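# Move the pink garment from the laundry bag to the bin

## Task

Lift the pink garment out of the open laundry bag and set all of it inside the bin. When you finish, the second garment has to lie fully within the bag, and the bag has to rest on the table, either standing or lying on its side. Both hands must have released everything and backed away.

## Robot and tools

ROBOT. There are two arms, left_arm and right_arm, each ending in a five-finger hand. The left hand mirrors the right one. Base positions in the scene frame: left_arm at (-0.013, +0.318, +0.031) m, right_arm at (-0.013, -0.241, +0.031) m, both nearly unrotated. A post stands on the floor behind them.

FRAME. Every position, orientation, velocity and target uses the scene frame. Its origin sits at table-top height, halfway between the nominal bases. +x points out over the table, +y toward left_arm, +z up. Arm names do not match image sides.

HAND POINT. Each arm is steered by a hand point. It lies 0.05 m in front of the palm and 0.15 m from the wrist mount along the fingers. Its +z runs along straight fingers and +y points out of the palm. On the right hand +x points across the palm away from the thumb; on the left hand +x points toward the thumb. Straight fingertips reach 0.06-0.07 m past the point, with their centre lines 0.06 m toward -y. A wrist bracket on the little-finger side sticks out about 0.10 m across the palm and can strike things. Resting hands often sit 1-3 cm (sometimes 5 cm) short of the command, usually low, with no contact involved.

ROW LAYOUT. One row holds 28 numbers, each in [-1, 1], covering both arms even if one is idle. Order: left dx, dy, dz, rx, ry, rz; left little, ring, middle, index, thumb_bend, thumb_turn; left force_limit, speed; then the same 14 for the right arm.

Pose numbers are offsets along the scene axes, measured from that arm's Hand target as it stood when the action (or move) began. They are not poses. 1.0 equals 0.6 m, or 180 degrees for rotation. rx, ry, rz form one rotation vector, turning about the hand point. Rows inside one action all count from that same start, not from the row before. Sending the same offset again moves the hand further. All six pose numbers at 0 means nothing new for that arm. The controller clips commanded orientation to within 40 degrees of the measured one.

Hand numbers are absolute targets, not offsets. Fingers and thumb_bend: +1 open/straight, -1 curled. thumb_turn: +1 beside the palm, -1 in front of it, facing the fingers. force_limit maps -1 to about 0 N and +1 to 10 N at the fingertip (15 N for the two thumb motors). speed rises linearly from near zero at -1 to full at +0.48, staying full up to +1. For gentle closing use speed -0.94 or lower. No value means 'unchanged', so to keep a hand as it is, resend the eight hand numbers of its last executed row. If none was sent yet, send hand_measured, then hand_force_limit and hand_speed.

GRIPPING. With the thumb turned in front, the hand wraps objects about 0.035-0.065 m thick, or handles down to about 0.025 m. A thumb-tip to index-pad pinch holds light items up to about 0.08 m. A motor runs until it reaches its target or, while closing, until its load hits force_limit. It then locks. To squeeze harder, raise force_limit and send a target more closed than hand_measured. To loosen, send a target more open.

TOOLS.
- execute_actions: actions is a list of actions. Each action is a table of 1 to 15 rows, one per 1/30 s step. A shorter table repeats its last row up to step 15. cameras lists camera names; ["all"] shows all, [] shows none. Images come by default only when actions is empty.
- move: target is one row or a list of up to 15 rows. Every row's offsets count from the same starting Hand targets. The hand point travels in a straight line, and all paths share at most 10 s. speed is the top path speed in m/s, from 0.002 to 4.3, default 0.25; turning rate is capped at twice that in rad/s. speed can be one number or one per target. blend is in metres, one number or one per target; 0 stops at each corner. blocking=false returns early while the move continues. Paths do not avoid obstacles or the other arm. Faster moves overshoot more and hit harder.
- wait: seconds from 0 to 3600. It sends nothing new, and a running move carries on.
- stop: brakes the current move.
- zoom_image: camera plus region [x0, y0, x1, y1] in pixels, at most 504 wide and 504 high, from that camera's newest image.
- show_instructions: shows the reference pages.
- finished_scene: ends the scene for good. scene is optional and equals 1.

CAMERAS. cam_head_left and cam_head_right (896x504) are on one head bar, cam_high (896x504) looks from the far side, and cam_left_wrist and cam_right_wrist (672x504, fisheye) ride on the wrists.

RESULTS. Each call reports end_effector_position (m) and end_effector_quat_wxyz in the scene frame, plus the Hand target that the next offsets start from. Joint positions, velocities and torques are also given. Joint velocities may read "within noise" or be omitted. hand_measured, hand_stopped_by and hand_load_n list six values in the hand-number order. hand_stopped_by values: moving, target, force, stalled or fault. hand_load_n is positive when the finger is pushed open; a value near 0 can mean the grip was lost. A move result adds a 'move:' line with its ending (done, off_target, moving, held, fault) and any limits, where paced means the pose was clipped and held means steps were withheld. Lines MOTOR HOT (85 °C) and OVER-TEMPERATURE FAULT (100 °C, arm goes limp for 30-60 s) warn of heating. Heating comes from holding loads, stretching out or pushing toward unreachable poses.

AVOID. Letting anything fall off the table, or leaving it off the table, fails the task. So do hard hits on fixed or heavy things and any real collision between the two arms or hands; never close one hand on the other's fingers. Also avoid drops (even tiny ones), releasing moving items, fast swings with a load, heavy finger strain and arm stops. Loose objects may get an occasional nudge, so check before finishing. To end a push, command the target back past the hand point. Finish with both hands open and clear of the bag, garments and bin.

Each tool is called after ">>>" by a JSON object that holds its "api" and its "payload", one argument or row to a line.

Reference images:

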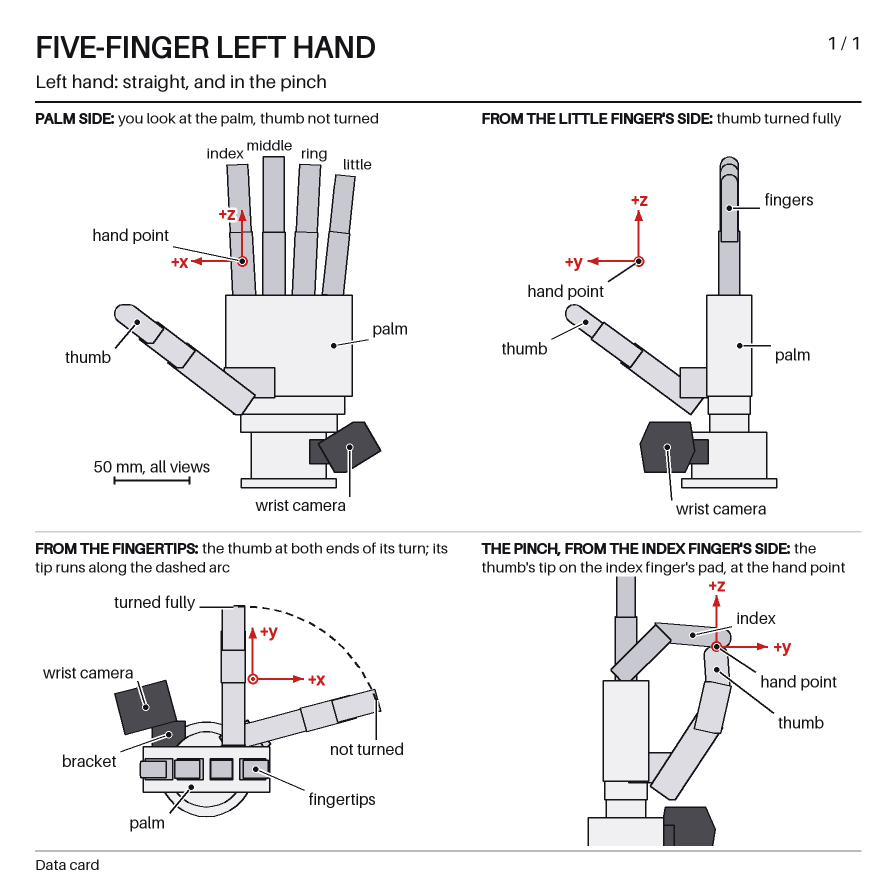

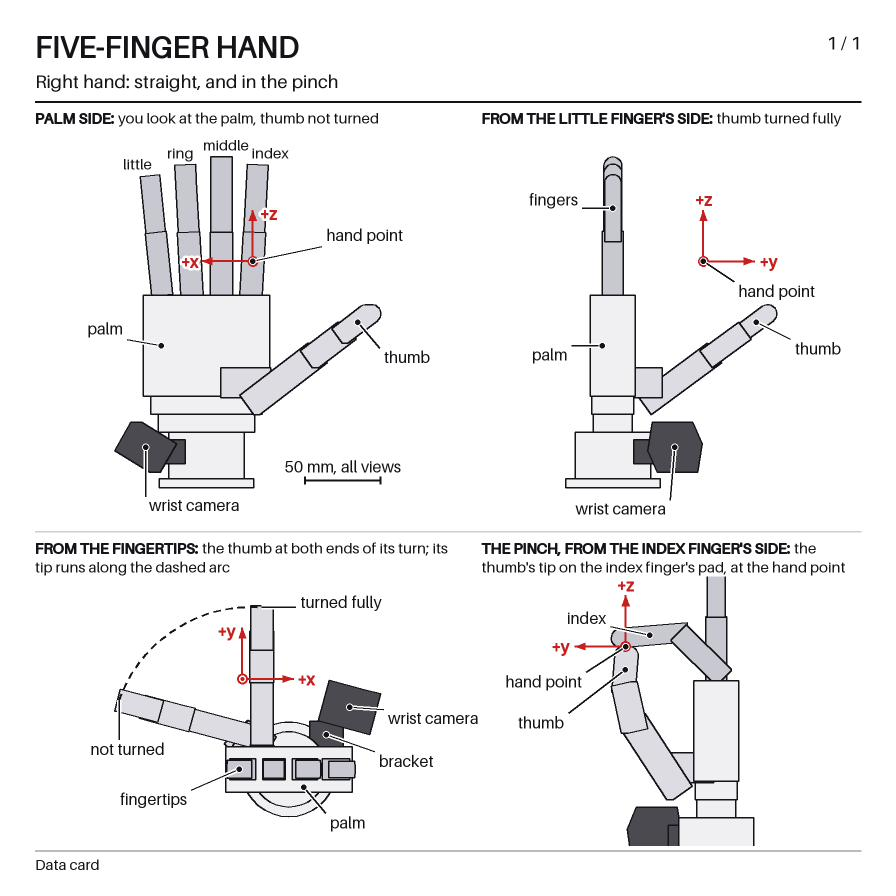

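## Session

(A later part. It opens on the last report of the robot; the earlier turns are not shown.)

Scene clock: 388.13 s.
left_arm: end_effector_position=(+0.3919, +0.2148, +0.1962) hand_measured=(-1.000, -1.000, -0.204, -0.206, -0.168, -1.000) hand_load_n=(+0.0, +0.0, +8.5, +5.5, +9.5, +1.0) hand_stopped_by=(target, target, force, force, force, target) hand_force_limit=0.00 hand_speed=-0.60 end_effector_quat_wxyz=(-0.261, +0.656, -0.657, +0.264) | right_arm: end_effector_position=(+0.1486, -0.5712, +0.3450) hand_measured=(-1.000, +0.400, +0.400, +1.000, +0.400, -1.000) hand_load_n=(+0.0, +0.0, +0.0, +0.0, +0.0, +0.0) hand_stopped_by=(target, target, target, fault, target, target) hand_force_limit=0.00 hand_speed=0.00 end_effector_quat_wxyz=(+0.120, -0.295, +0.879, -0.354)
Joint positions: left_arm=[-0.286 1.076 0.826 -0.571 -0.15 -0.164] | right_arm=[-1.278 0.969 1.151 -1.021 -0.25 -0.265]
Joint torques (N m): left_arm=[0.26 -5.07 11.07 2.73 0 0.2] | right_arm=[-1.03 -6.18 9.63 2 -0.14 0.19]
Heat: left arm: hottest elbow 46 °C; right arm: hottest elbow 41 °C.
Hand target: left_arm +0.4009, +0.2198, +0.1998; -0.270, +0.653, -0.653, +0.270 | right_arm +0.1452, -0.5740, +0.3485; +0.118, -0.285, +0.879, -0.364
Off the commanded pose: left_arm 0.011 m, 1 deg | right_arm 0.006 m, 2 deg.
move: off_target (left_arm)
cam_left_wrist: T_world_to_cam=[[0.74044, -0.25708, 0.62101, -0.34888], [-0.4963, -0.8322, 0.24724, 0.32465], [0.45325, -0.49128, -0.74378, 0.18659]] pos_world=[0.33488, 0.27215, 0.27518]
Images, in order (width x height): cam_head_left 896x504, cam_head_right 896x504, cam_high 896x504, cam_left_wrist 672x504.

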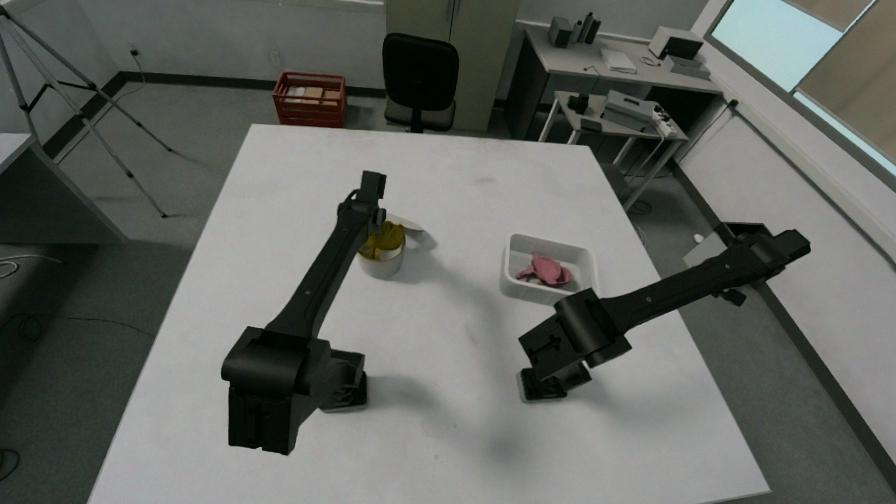

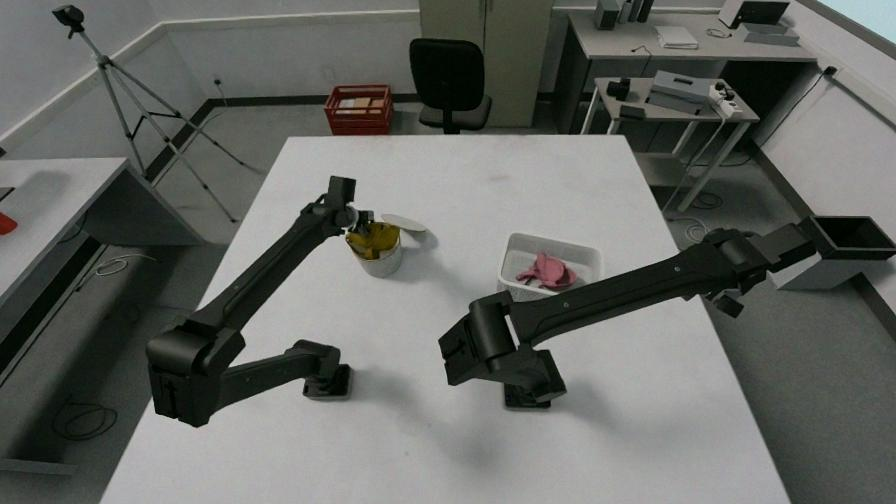

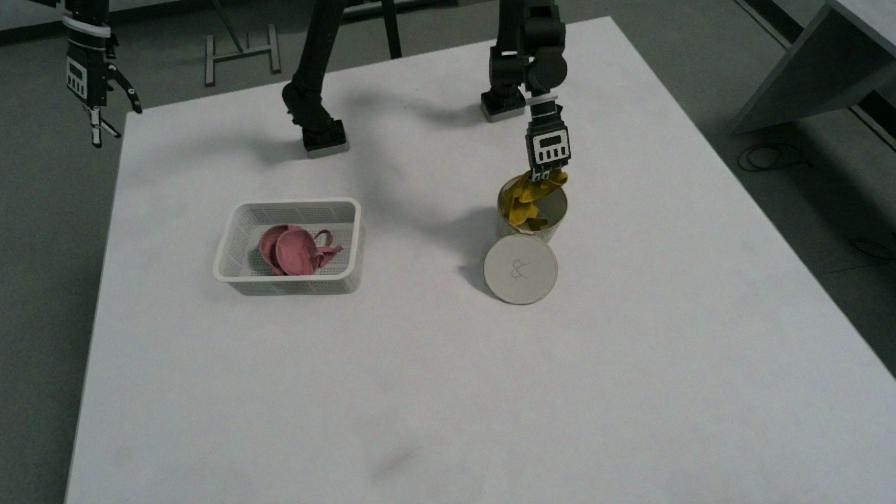

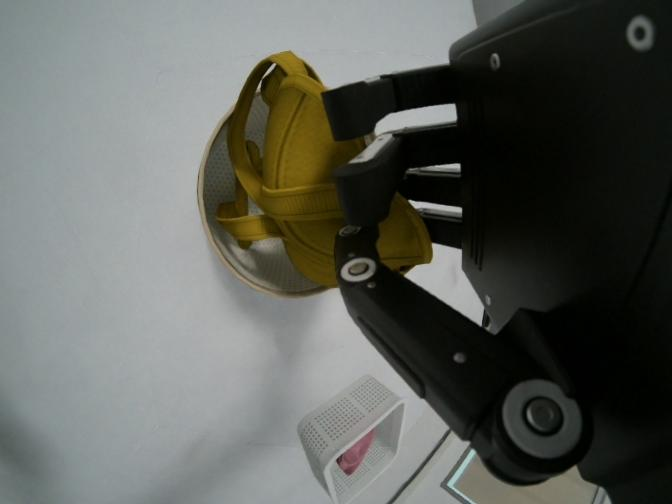

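>>> {"api": "move", "payload": {
  "target": [0.01,-0.022,-0.112,0,0,0,-1,-1,-0.25,-0.25,-0.25,-1,0.0,-0.6,0,0,0,0,0,0,-1,0.4,0.4,1,0.4,-1,0.0,0],
  "speed": 0.05,
  "cameras": ["cam_left_wrist","cam_high","cam_head_right","cam_head_left"]
}}

>>> {"api": "zoom_image", "payload": {
  "camera": "cam_high",
  "region": [450, 90, 640, 310]
}}

>>> {"api": "zoom_image", "payload": {
  "camera": "cam_head_right",
  "region": [290, 140, 460, 310]
}}

>>> {"api": "zoom_image", "payload": {
  "camera": "cam_head_left",
  "region": [290, 140, 460, 310]
}}

Scene clock: 390.87 s.
left_arm: end_effector_position=(+0.4007, +0.2149, +0.1296) hand_measured=(-1.000, -1.000, -0.204, -0.206, -0.168, -1.000) hand_load_n=(+0.0, +0.0, +8.5, +6.0, +9.5, +1.0) hand_stopped_by=(target, target, force, force, force, target) hand_force_limit=0.00 hand_speed=-0.60 end_effector_quat_wxyz=(-0.267, +0.657, -0.655, +0.259) | right_arm: end_effector_position=(+0.1486, -0.5712, +0.3450) hand_measured=(-1.000, +0.400, +0.400, +1.000, +0.400, -1.000) hand_load_n=(+0.0, +0.0, +0.0, +0.0, +0.0, +0.0) hand_stopped_by=(target, target, target, fault, target, target) hand_force_limit=0.00 hand_speed=0.00 end_effector_quat_wxyz=(+0.120, -0.295, +0.879, -0.354)
Joint positions: left_arm=[-0.289 1.177 0.713 -0.359 -0.168 -0.164] | right_arm=[-1.278 0.969 1.151 -1.021 -0.25 -0.265]
Joint torques (N m): left_arm=[-2.08 -6.12 10.32 2.74 -0.17 -0.03] | right_arm=[-0.97 -6.24 9.65 1.99 -0.14 0.19]
Heat: left arm: hottest elbow 46 °C; right arm: hottest elbow 41 °C.
Hand target: left_arm +0.4070, +0.2065, +0.1327; -0.270, +0.653, -0.653, +0.271 | right_arm +0.1452, -0.5740, +0.3485; +0.118, -0.285, +0.879, -0.364
Off the commanded pose: left_arm 0.011 m, 1 deg | right_arm 0.006 m, 2 deg.
move: off_target (left_arm)
cam_left_wrist: T_world_to_cam=[[0.74204, -0.25876, 0.6184, -0.31395], [-0.48922, -0.83971, 0.23568, 0.34584], [0.45829, -0.47742, -0.74969, 0.12889]] pos_world=[0.34309, 0.2707, 0.20927]
Images, in order (width x height): cam_head_left 896x504, cam_head_right 896x504, cam_high 896x504, cam_left_wrist 672x504.

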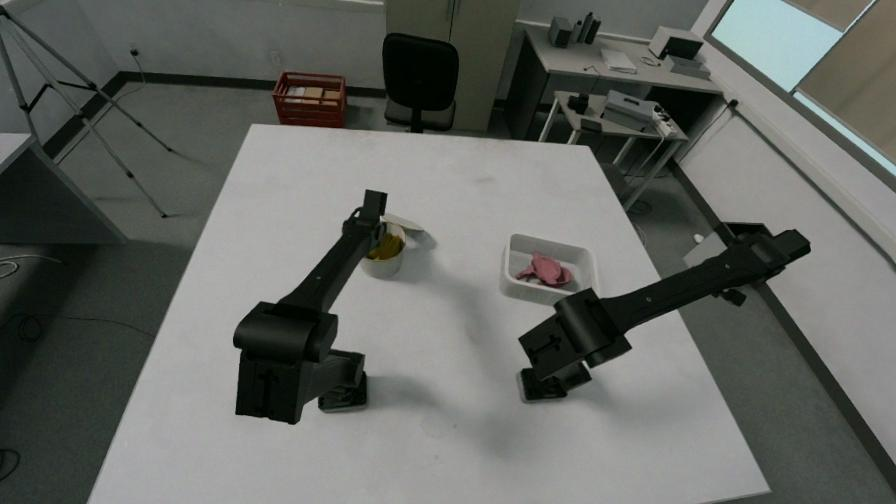

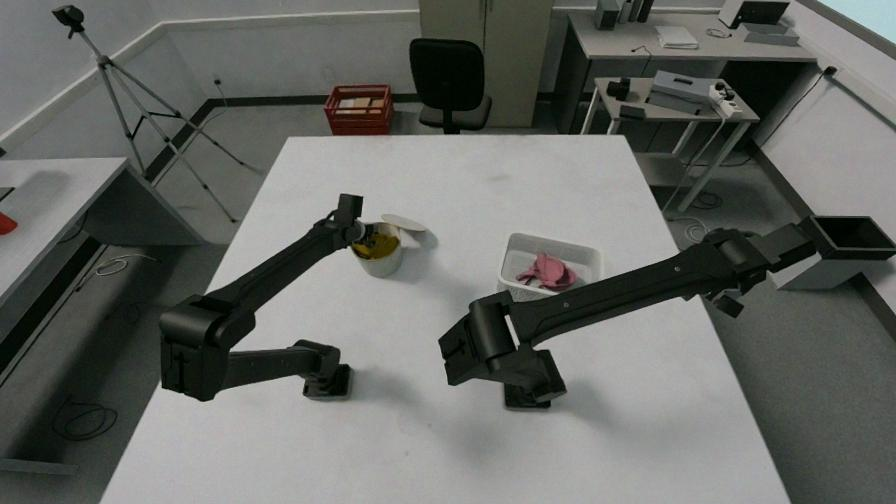

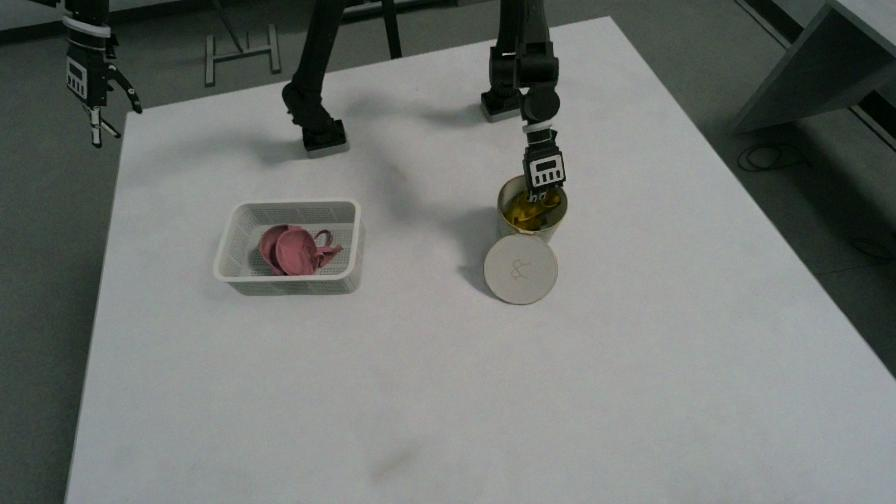

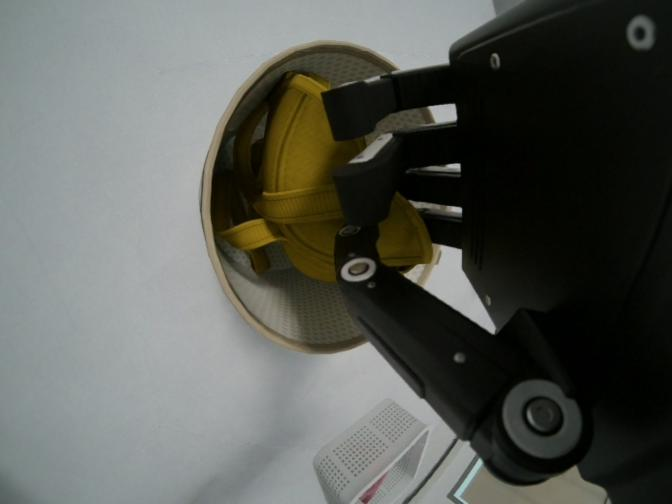

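Scaled by 2.291 from the camera's image (finer frame: 1280x720).

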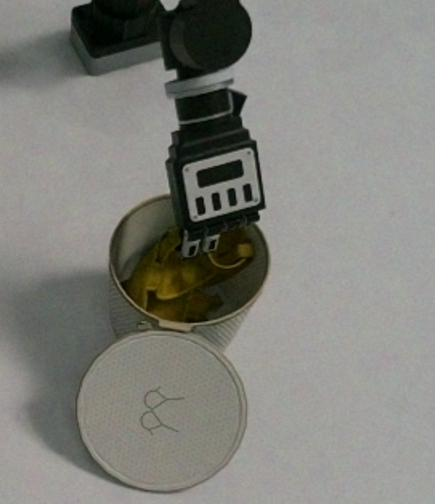

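Scaled by 2.965 from the camera's image (finer frame: 1280x720).

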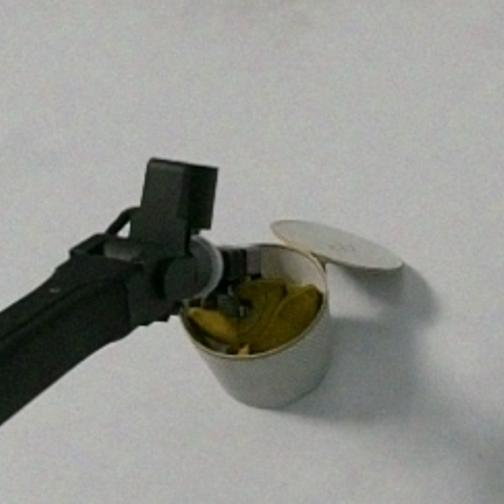

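Scaled by 2.965 from the camera's image (finer frame: 1280x720).

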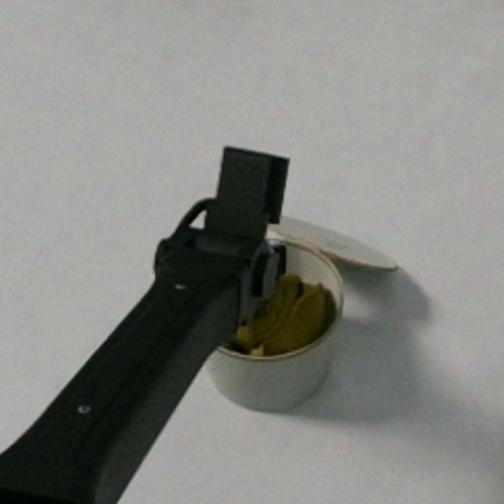

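>>> {"api": "move", "payload": {
  "target": [0.0,0.0,-0.055,0,0,0,-1,-1,-0.25,-0.25,-0.25,-1,0.0,-0.6,0,0,0,0,0,0,-1,0.4,0.4,1,0.4,-1,0.0,0],
  "speed": 0.05,
  "cameras": ["cam_left_wrist","cam_high","cam_head_right","cam_head_left"]
}}

>>> {"api": "zoom_image", "payload": {
  "camera": "cam_high",
  "region": [450, 90, 640, 310]
}}

>>> {"api": "zoom_image", "payload": {
  "camera": "cam_head_right",
  "region": [290, 140, 460, 310]
}}

Scene clock: 393.33 s.
left_arm: end_effector_position=(+0.4014, +0.2147, +0.0978) hand_measured=(-1.000, -1.000, -0.204, -0.206, -0.168, -1.000) hand_load_n=(+0.0, +0.0, +8.5, +5.5, +9.5, +1.0) hand_stopped_by=(target, target, force, force, force, target) hand_force_limit=0.00 hand_speed=-0.60 end_effector_quat_wxyz=(-0.268, +0.657, -0.655, +0.260) | right_arm: end_effector_position=(+0.1486, -0.5712, +0.3450) hand_measured=(-1.000, +0.400, +0.400, +1.000, +0.400, -1.000) hand_load_n=(+0.0, +0.0, +0.0, +0.0, +0.0, +0.0) hand_stopped_by=(target, target, target, fault, target, target) hand_force_limit=0.00 hand_speed=0.00 end_effector_quat_wxyz=(+0.120, -0.295, +0.879, -0.354)
Joint positions: left_arm=[-0.289 1.232 0.659 -0.248 -0.168 -0.164] | right_arm=[-1.278 0.969 1.151 -1.021 -0.25 -0.265]
Joint torques (N m): left_arm=[-2.08 -5.89 9.68 2.61 -0.2 -0.04] | right_arm=[-0.97 -6.18 9.65 2 -0.14 0.19]
Heat: left arm: hottest elbow 46 °C; right arm: hottest elbow 41 °C.
Hand target: left_arm +0.4070, +0.2065, +0.0997; -0.270, +0.653, -0.653, +0.271 | right_arm +0.1452, -0.5740, +0.3485; +0.118, -0.285, +0.879, -0.364
Off the commanded pose: left_arm 0.010 m, 1 deg | right_arm 0.006 m, 2 deg.
move: done
cam_left_wrist: T_world_to_cam=[[0.74043, -0.25838, 0.62049, -0.29448], [-0.48983, -0.83957, 0.2349, 0.35385], [0.46025, -0.47786, -0.74821, 0.10381]] pos_world=[0.34359, 0.2706, 0.17727]
Images, in order (width x height): cam_head_left 896x504, cam_head_right 896x504, cam_high 896x504, cam_left_wrist 672x504.

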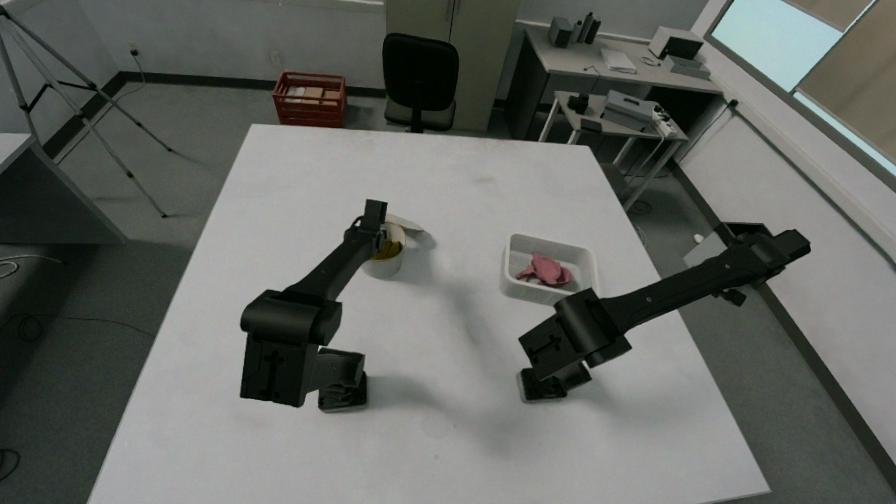

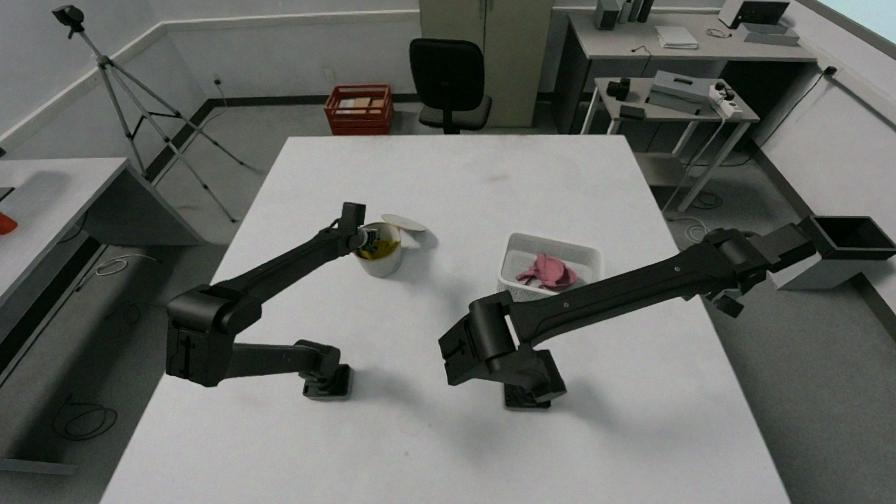

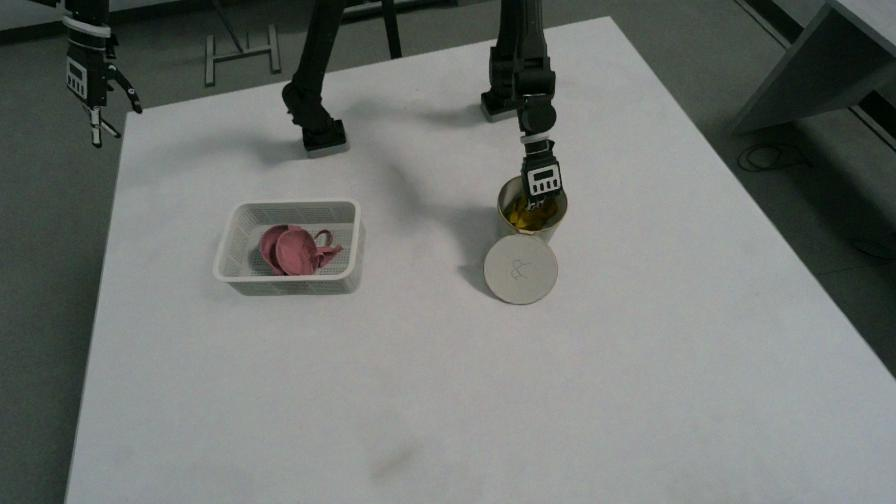

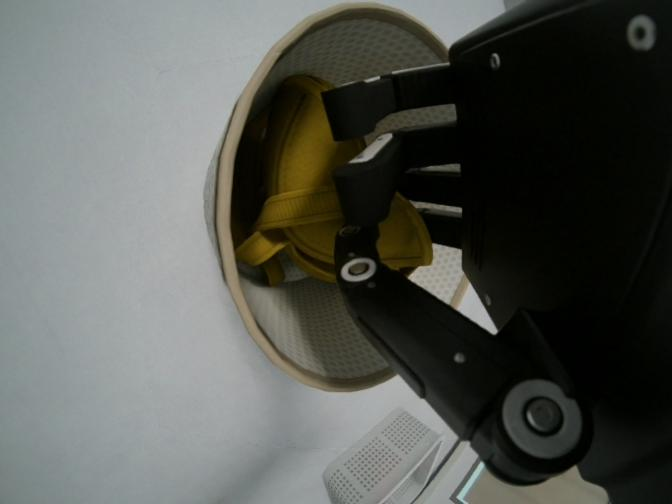

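Scaled by 2.291 from the camera's image (finer frame: 1280x720).

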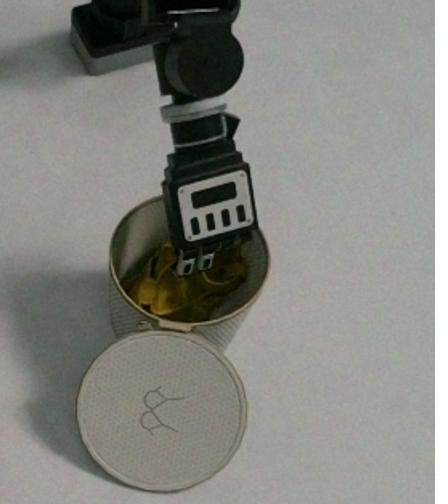

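Scaled by 2.965 from the camera's image (finer frame: 1280x720).

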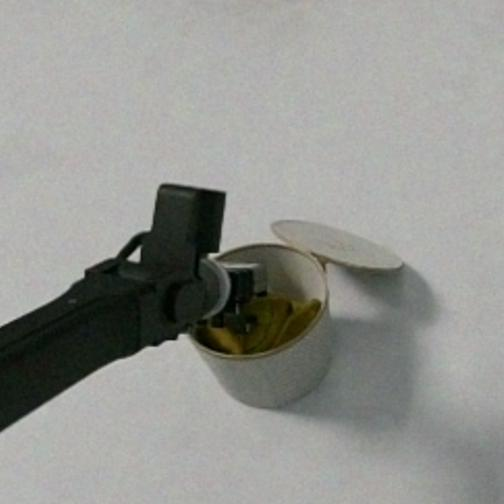

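>>> {"api": "move", "payload": {
  "target": [0.0,0.0,-0.0,0,0,0,-1,-1,0.3,0.3,0.3,-1,0.0,-0.6,0,0,0,0,0,0,-1,0.4,0.4,1,0.4,-1,0.0,0],
  "speed": 0.05,
  "cameras": ["cam_left_wrist","cam_high","cam_head_right"]
}}

>>> {"api": "zoom_image", "payload": {
  "camera": "cam_high",
  "region": [450, 90, 640, 310]
}}

>>> {"api": "zoom_image", "payload": {
  "camera": "cam_head_right",
  "region": [290, 140, 460, 310]
}}

Scene clock: 394.83 s.
left_arm: end_effector_position=(+0.4020, +0.2147, +0.0982) hand_measured=(-1.000, -1.000, +0.300, +0.300, +0.300, -1.000) hand_load_n=(+0.0, +0.0, +0.0, +0.0, +0.0, +0.0) hand_stopped_by=(target, target, target, target, target, target) hand_force_limit=0.00 hand_speed=-0.60 end_effector_quat_wxyz=(-0.268, +0.657, -0.655, +0.261) | right_arm: end_effector_position=(+0.1486, -0.5712, +0.3450) hand_measured=(-1.000, +0.400, +0.400, +1.000, +0.400, -1.000) hand_load_n=(+0.0, +0.0, +0.0, -0.5, +0.0, +0.0) hand_stopped_by=(target, target, target, fault, target, target) hand_force_limit=0.00 hand_speed=0.00 end_effector_quat_wxyz=(+0.120, -0.295, +0.879, -0.354)
Joint positions: left_arm=[-0.289 1.232 0.659 -0.245 -0.168 -0.164] | right_arm=[-1.278 0.969 1.151 -1.021 -0.25 -0.265]
Joint torques (N m): left_arm=[-1.85 -6.42 9.33 2.47 -0.2 -0.02] | right_arm=[-1.03 -6.18 9.65 1.99 -0.14 0.19]
Heat: left arm: hottest elbow 46 °C; right arm: hottest elbow 41 °C.
Hand target: left_arm +0.4069, +0.2066, +0.0997; -0.270, +0.653, -0.653, +0.270 | right_arm +0.1452, -0.5740, +0.3485; +0.118, -0.285, +0.879, -0.364
Off the commanded pose: left_arm 0.010 m, 1 deg | right_arm 0.006 m, 2 deg.
move: done
cam_left_wrist: T_world_to_cam=[[0.7388, -0.25805, 0.62256, -0.29481], [-0.49029, -0.83961, 0.23382, 0.35436], [0.46237, -0.47798, -0.74682, 0.10283]] pos_world=[0.344, 0.2706, 0.17747]
Images, in order (width x height): cam_head_right 896x504, cam_high 896x504, cam_left_wrist 672x504.

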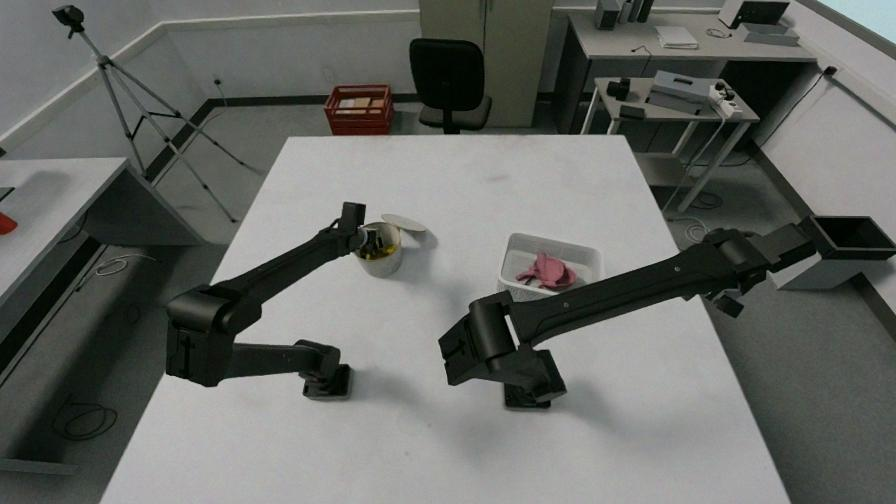

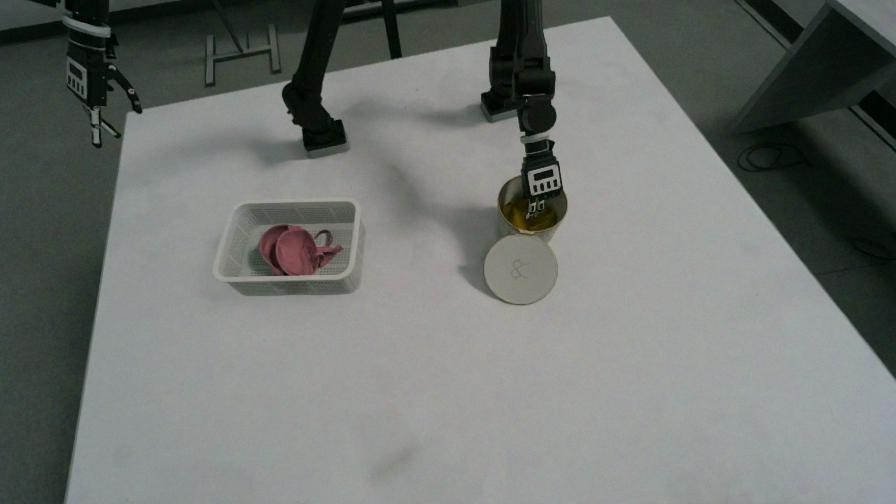

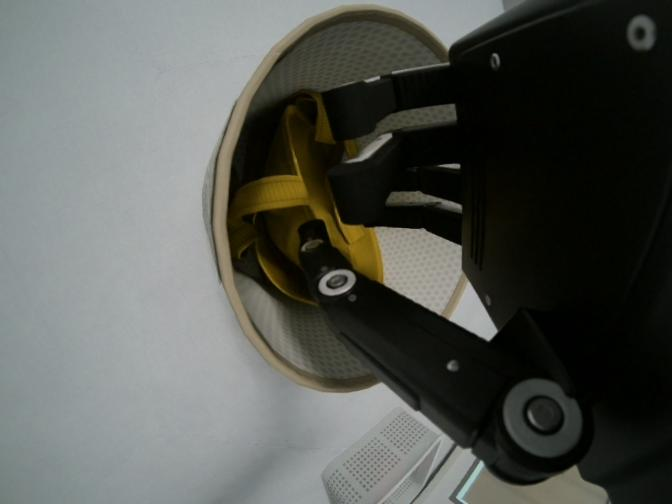

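Scaled by 2.291 from the camera's image (finer frame: 1280x720).

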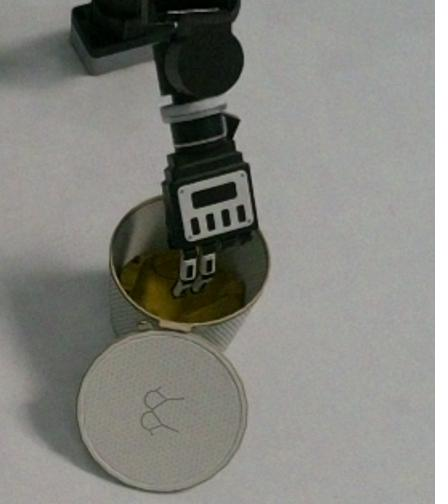

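Scaled by 2.965 from the camera's image (finer frame: 1280x720).

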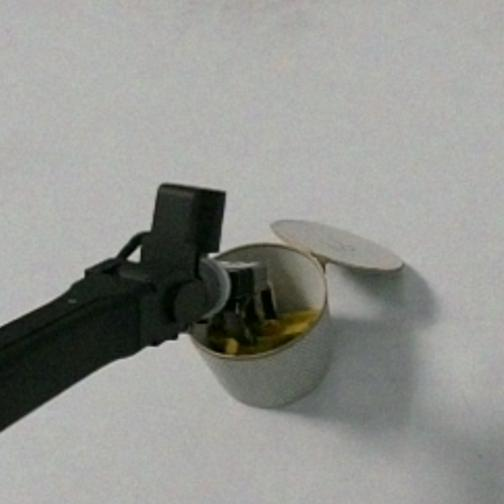

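>>> {"api": "move", "payload": {
  "target": [0.005,0.005,0.13,0,0,0,-1,-1,0.3,0.3,0.3,-1,0.0,-0.6,0,0,0,0,0,0,-1,0.4,0.4,1,0.4,-1,0.0,0],
  "speed": 0.08,
  "cameras": ["cam_left_wrist","cam_high","cam_head_right"]
}}

>>> {"api": "zoom_image", "payload": {
  "camera": "cam_high",
  "region": [450, 90, 640, 310]
}}

>>> {"api": "zoom_image", "payload": {
  "camera": "cam_head_right",
  "region": [290, 140, 460, 310]
}}

Scene clock: 396.73 s.
left_arm: end_effector_position=(+0.3976, +0.2152, +0.1541) hand_measured=(-1.000, -1.000, +0.300, +0.300, +0.300, -1.000) hand_load_n=(+0.0, +0.0, +0.0, +0.0, +0.0, +0.0) hand_stopped_by=(target, target, target, target, target, target) hand_force_limit=0.00 hand_speed=-0.60 end_effector_quat_wxyz=(-0.263, +0.658, -0.658, +0.254) | right_arm: end_effector_position=(+0.1486, -0.5712, +0.3450) hand_measured=(-1.000, +0.400, +0.400, +1.000, +0.400, -1.000) hand_load_n=(+0.0, +0.0, +0.0, +0.0, +0.0, +0.0) hand_stopped_by=(target, target, target, fault, target, target) hand_force_limit=0.00 hand_speed=0.00 end_effector_quat_wxyz=(+0.120, -0.295, +0.879, -0.354)
Joint positions: left_arm=[-0.289 1.142 0.762 -0.457 -0.166 -0.164] | right_arm=[-1.278 0.969 1.151 -1.021 -0.25 -0.265]
Joint torques (N m): left_arm=[-1.38 -6.71 14.22 0.79 -0.03 0.01] | right_arm=[-0.97 -6.18 9.65 1.99 -0.14 0.19]
Heat: left arm: hottest elbow 46 °C; right arm: hottest elbow 41 °C.
Hand target: left_arm +0.4099, +0.2096, +0.1776; -0.270, +0.654, -0.653, +0.270 | right_arm +0.1452, -0.5740, +0.3485; +0.118, -0.285, +0.879, -0.364
Off the commanded pose: left_arm 0.027 m, 2 deg | right_arm 0.006 m, 2 deg.
move: off_target (left_arm)
cam_left_wrist: T_world_to_cam=[[0.74987, -0.26073, 0.60804, -0.32783], [-0.48716, -0.83945, 0.24083, 0.33718], [0.44763, -0.4768, -0.7565, 0.15401]] pos_world=[0.34115, 0.27101, 0.23464]
Images, in order (width x height): cam_head_right 896x504, cam_high 896x504, cam_left_wrist 672x504.

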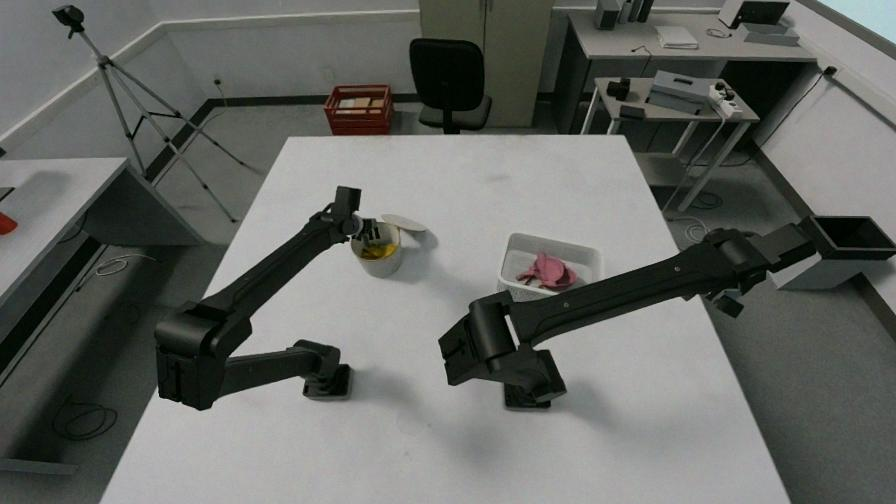

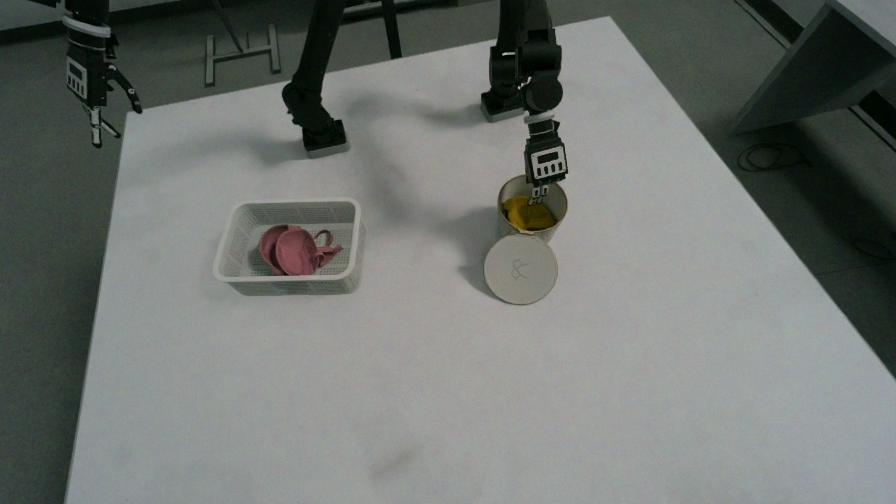

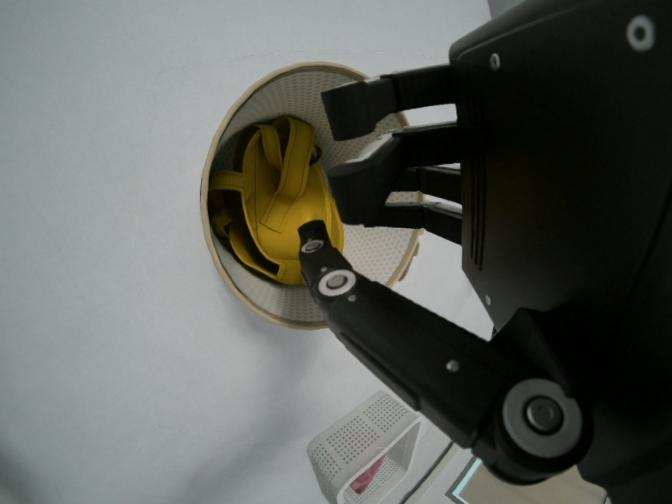

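Scaled by 2.291 from the camera's image (finer frame: 1280x720).

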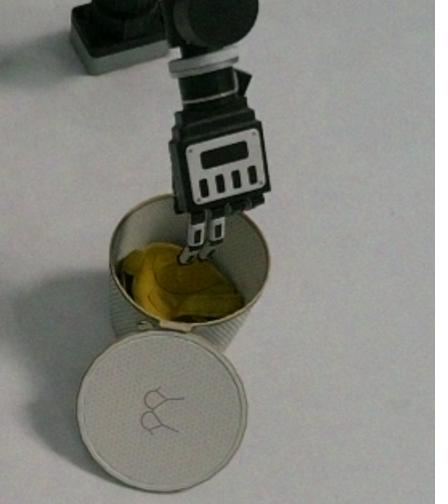

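Scaled by 2.965 from the camera's image (finer frame: 1280x720).

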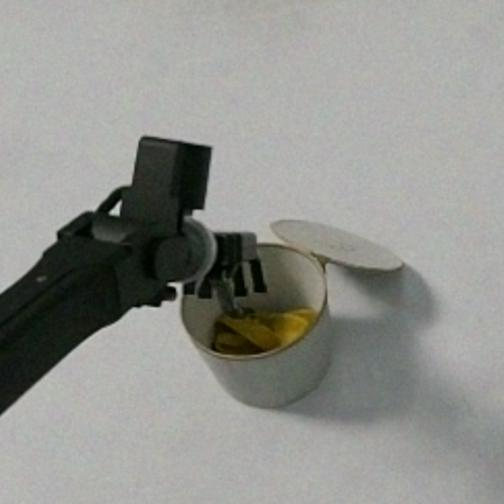

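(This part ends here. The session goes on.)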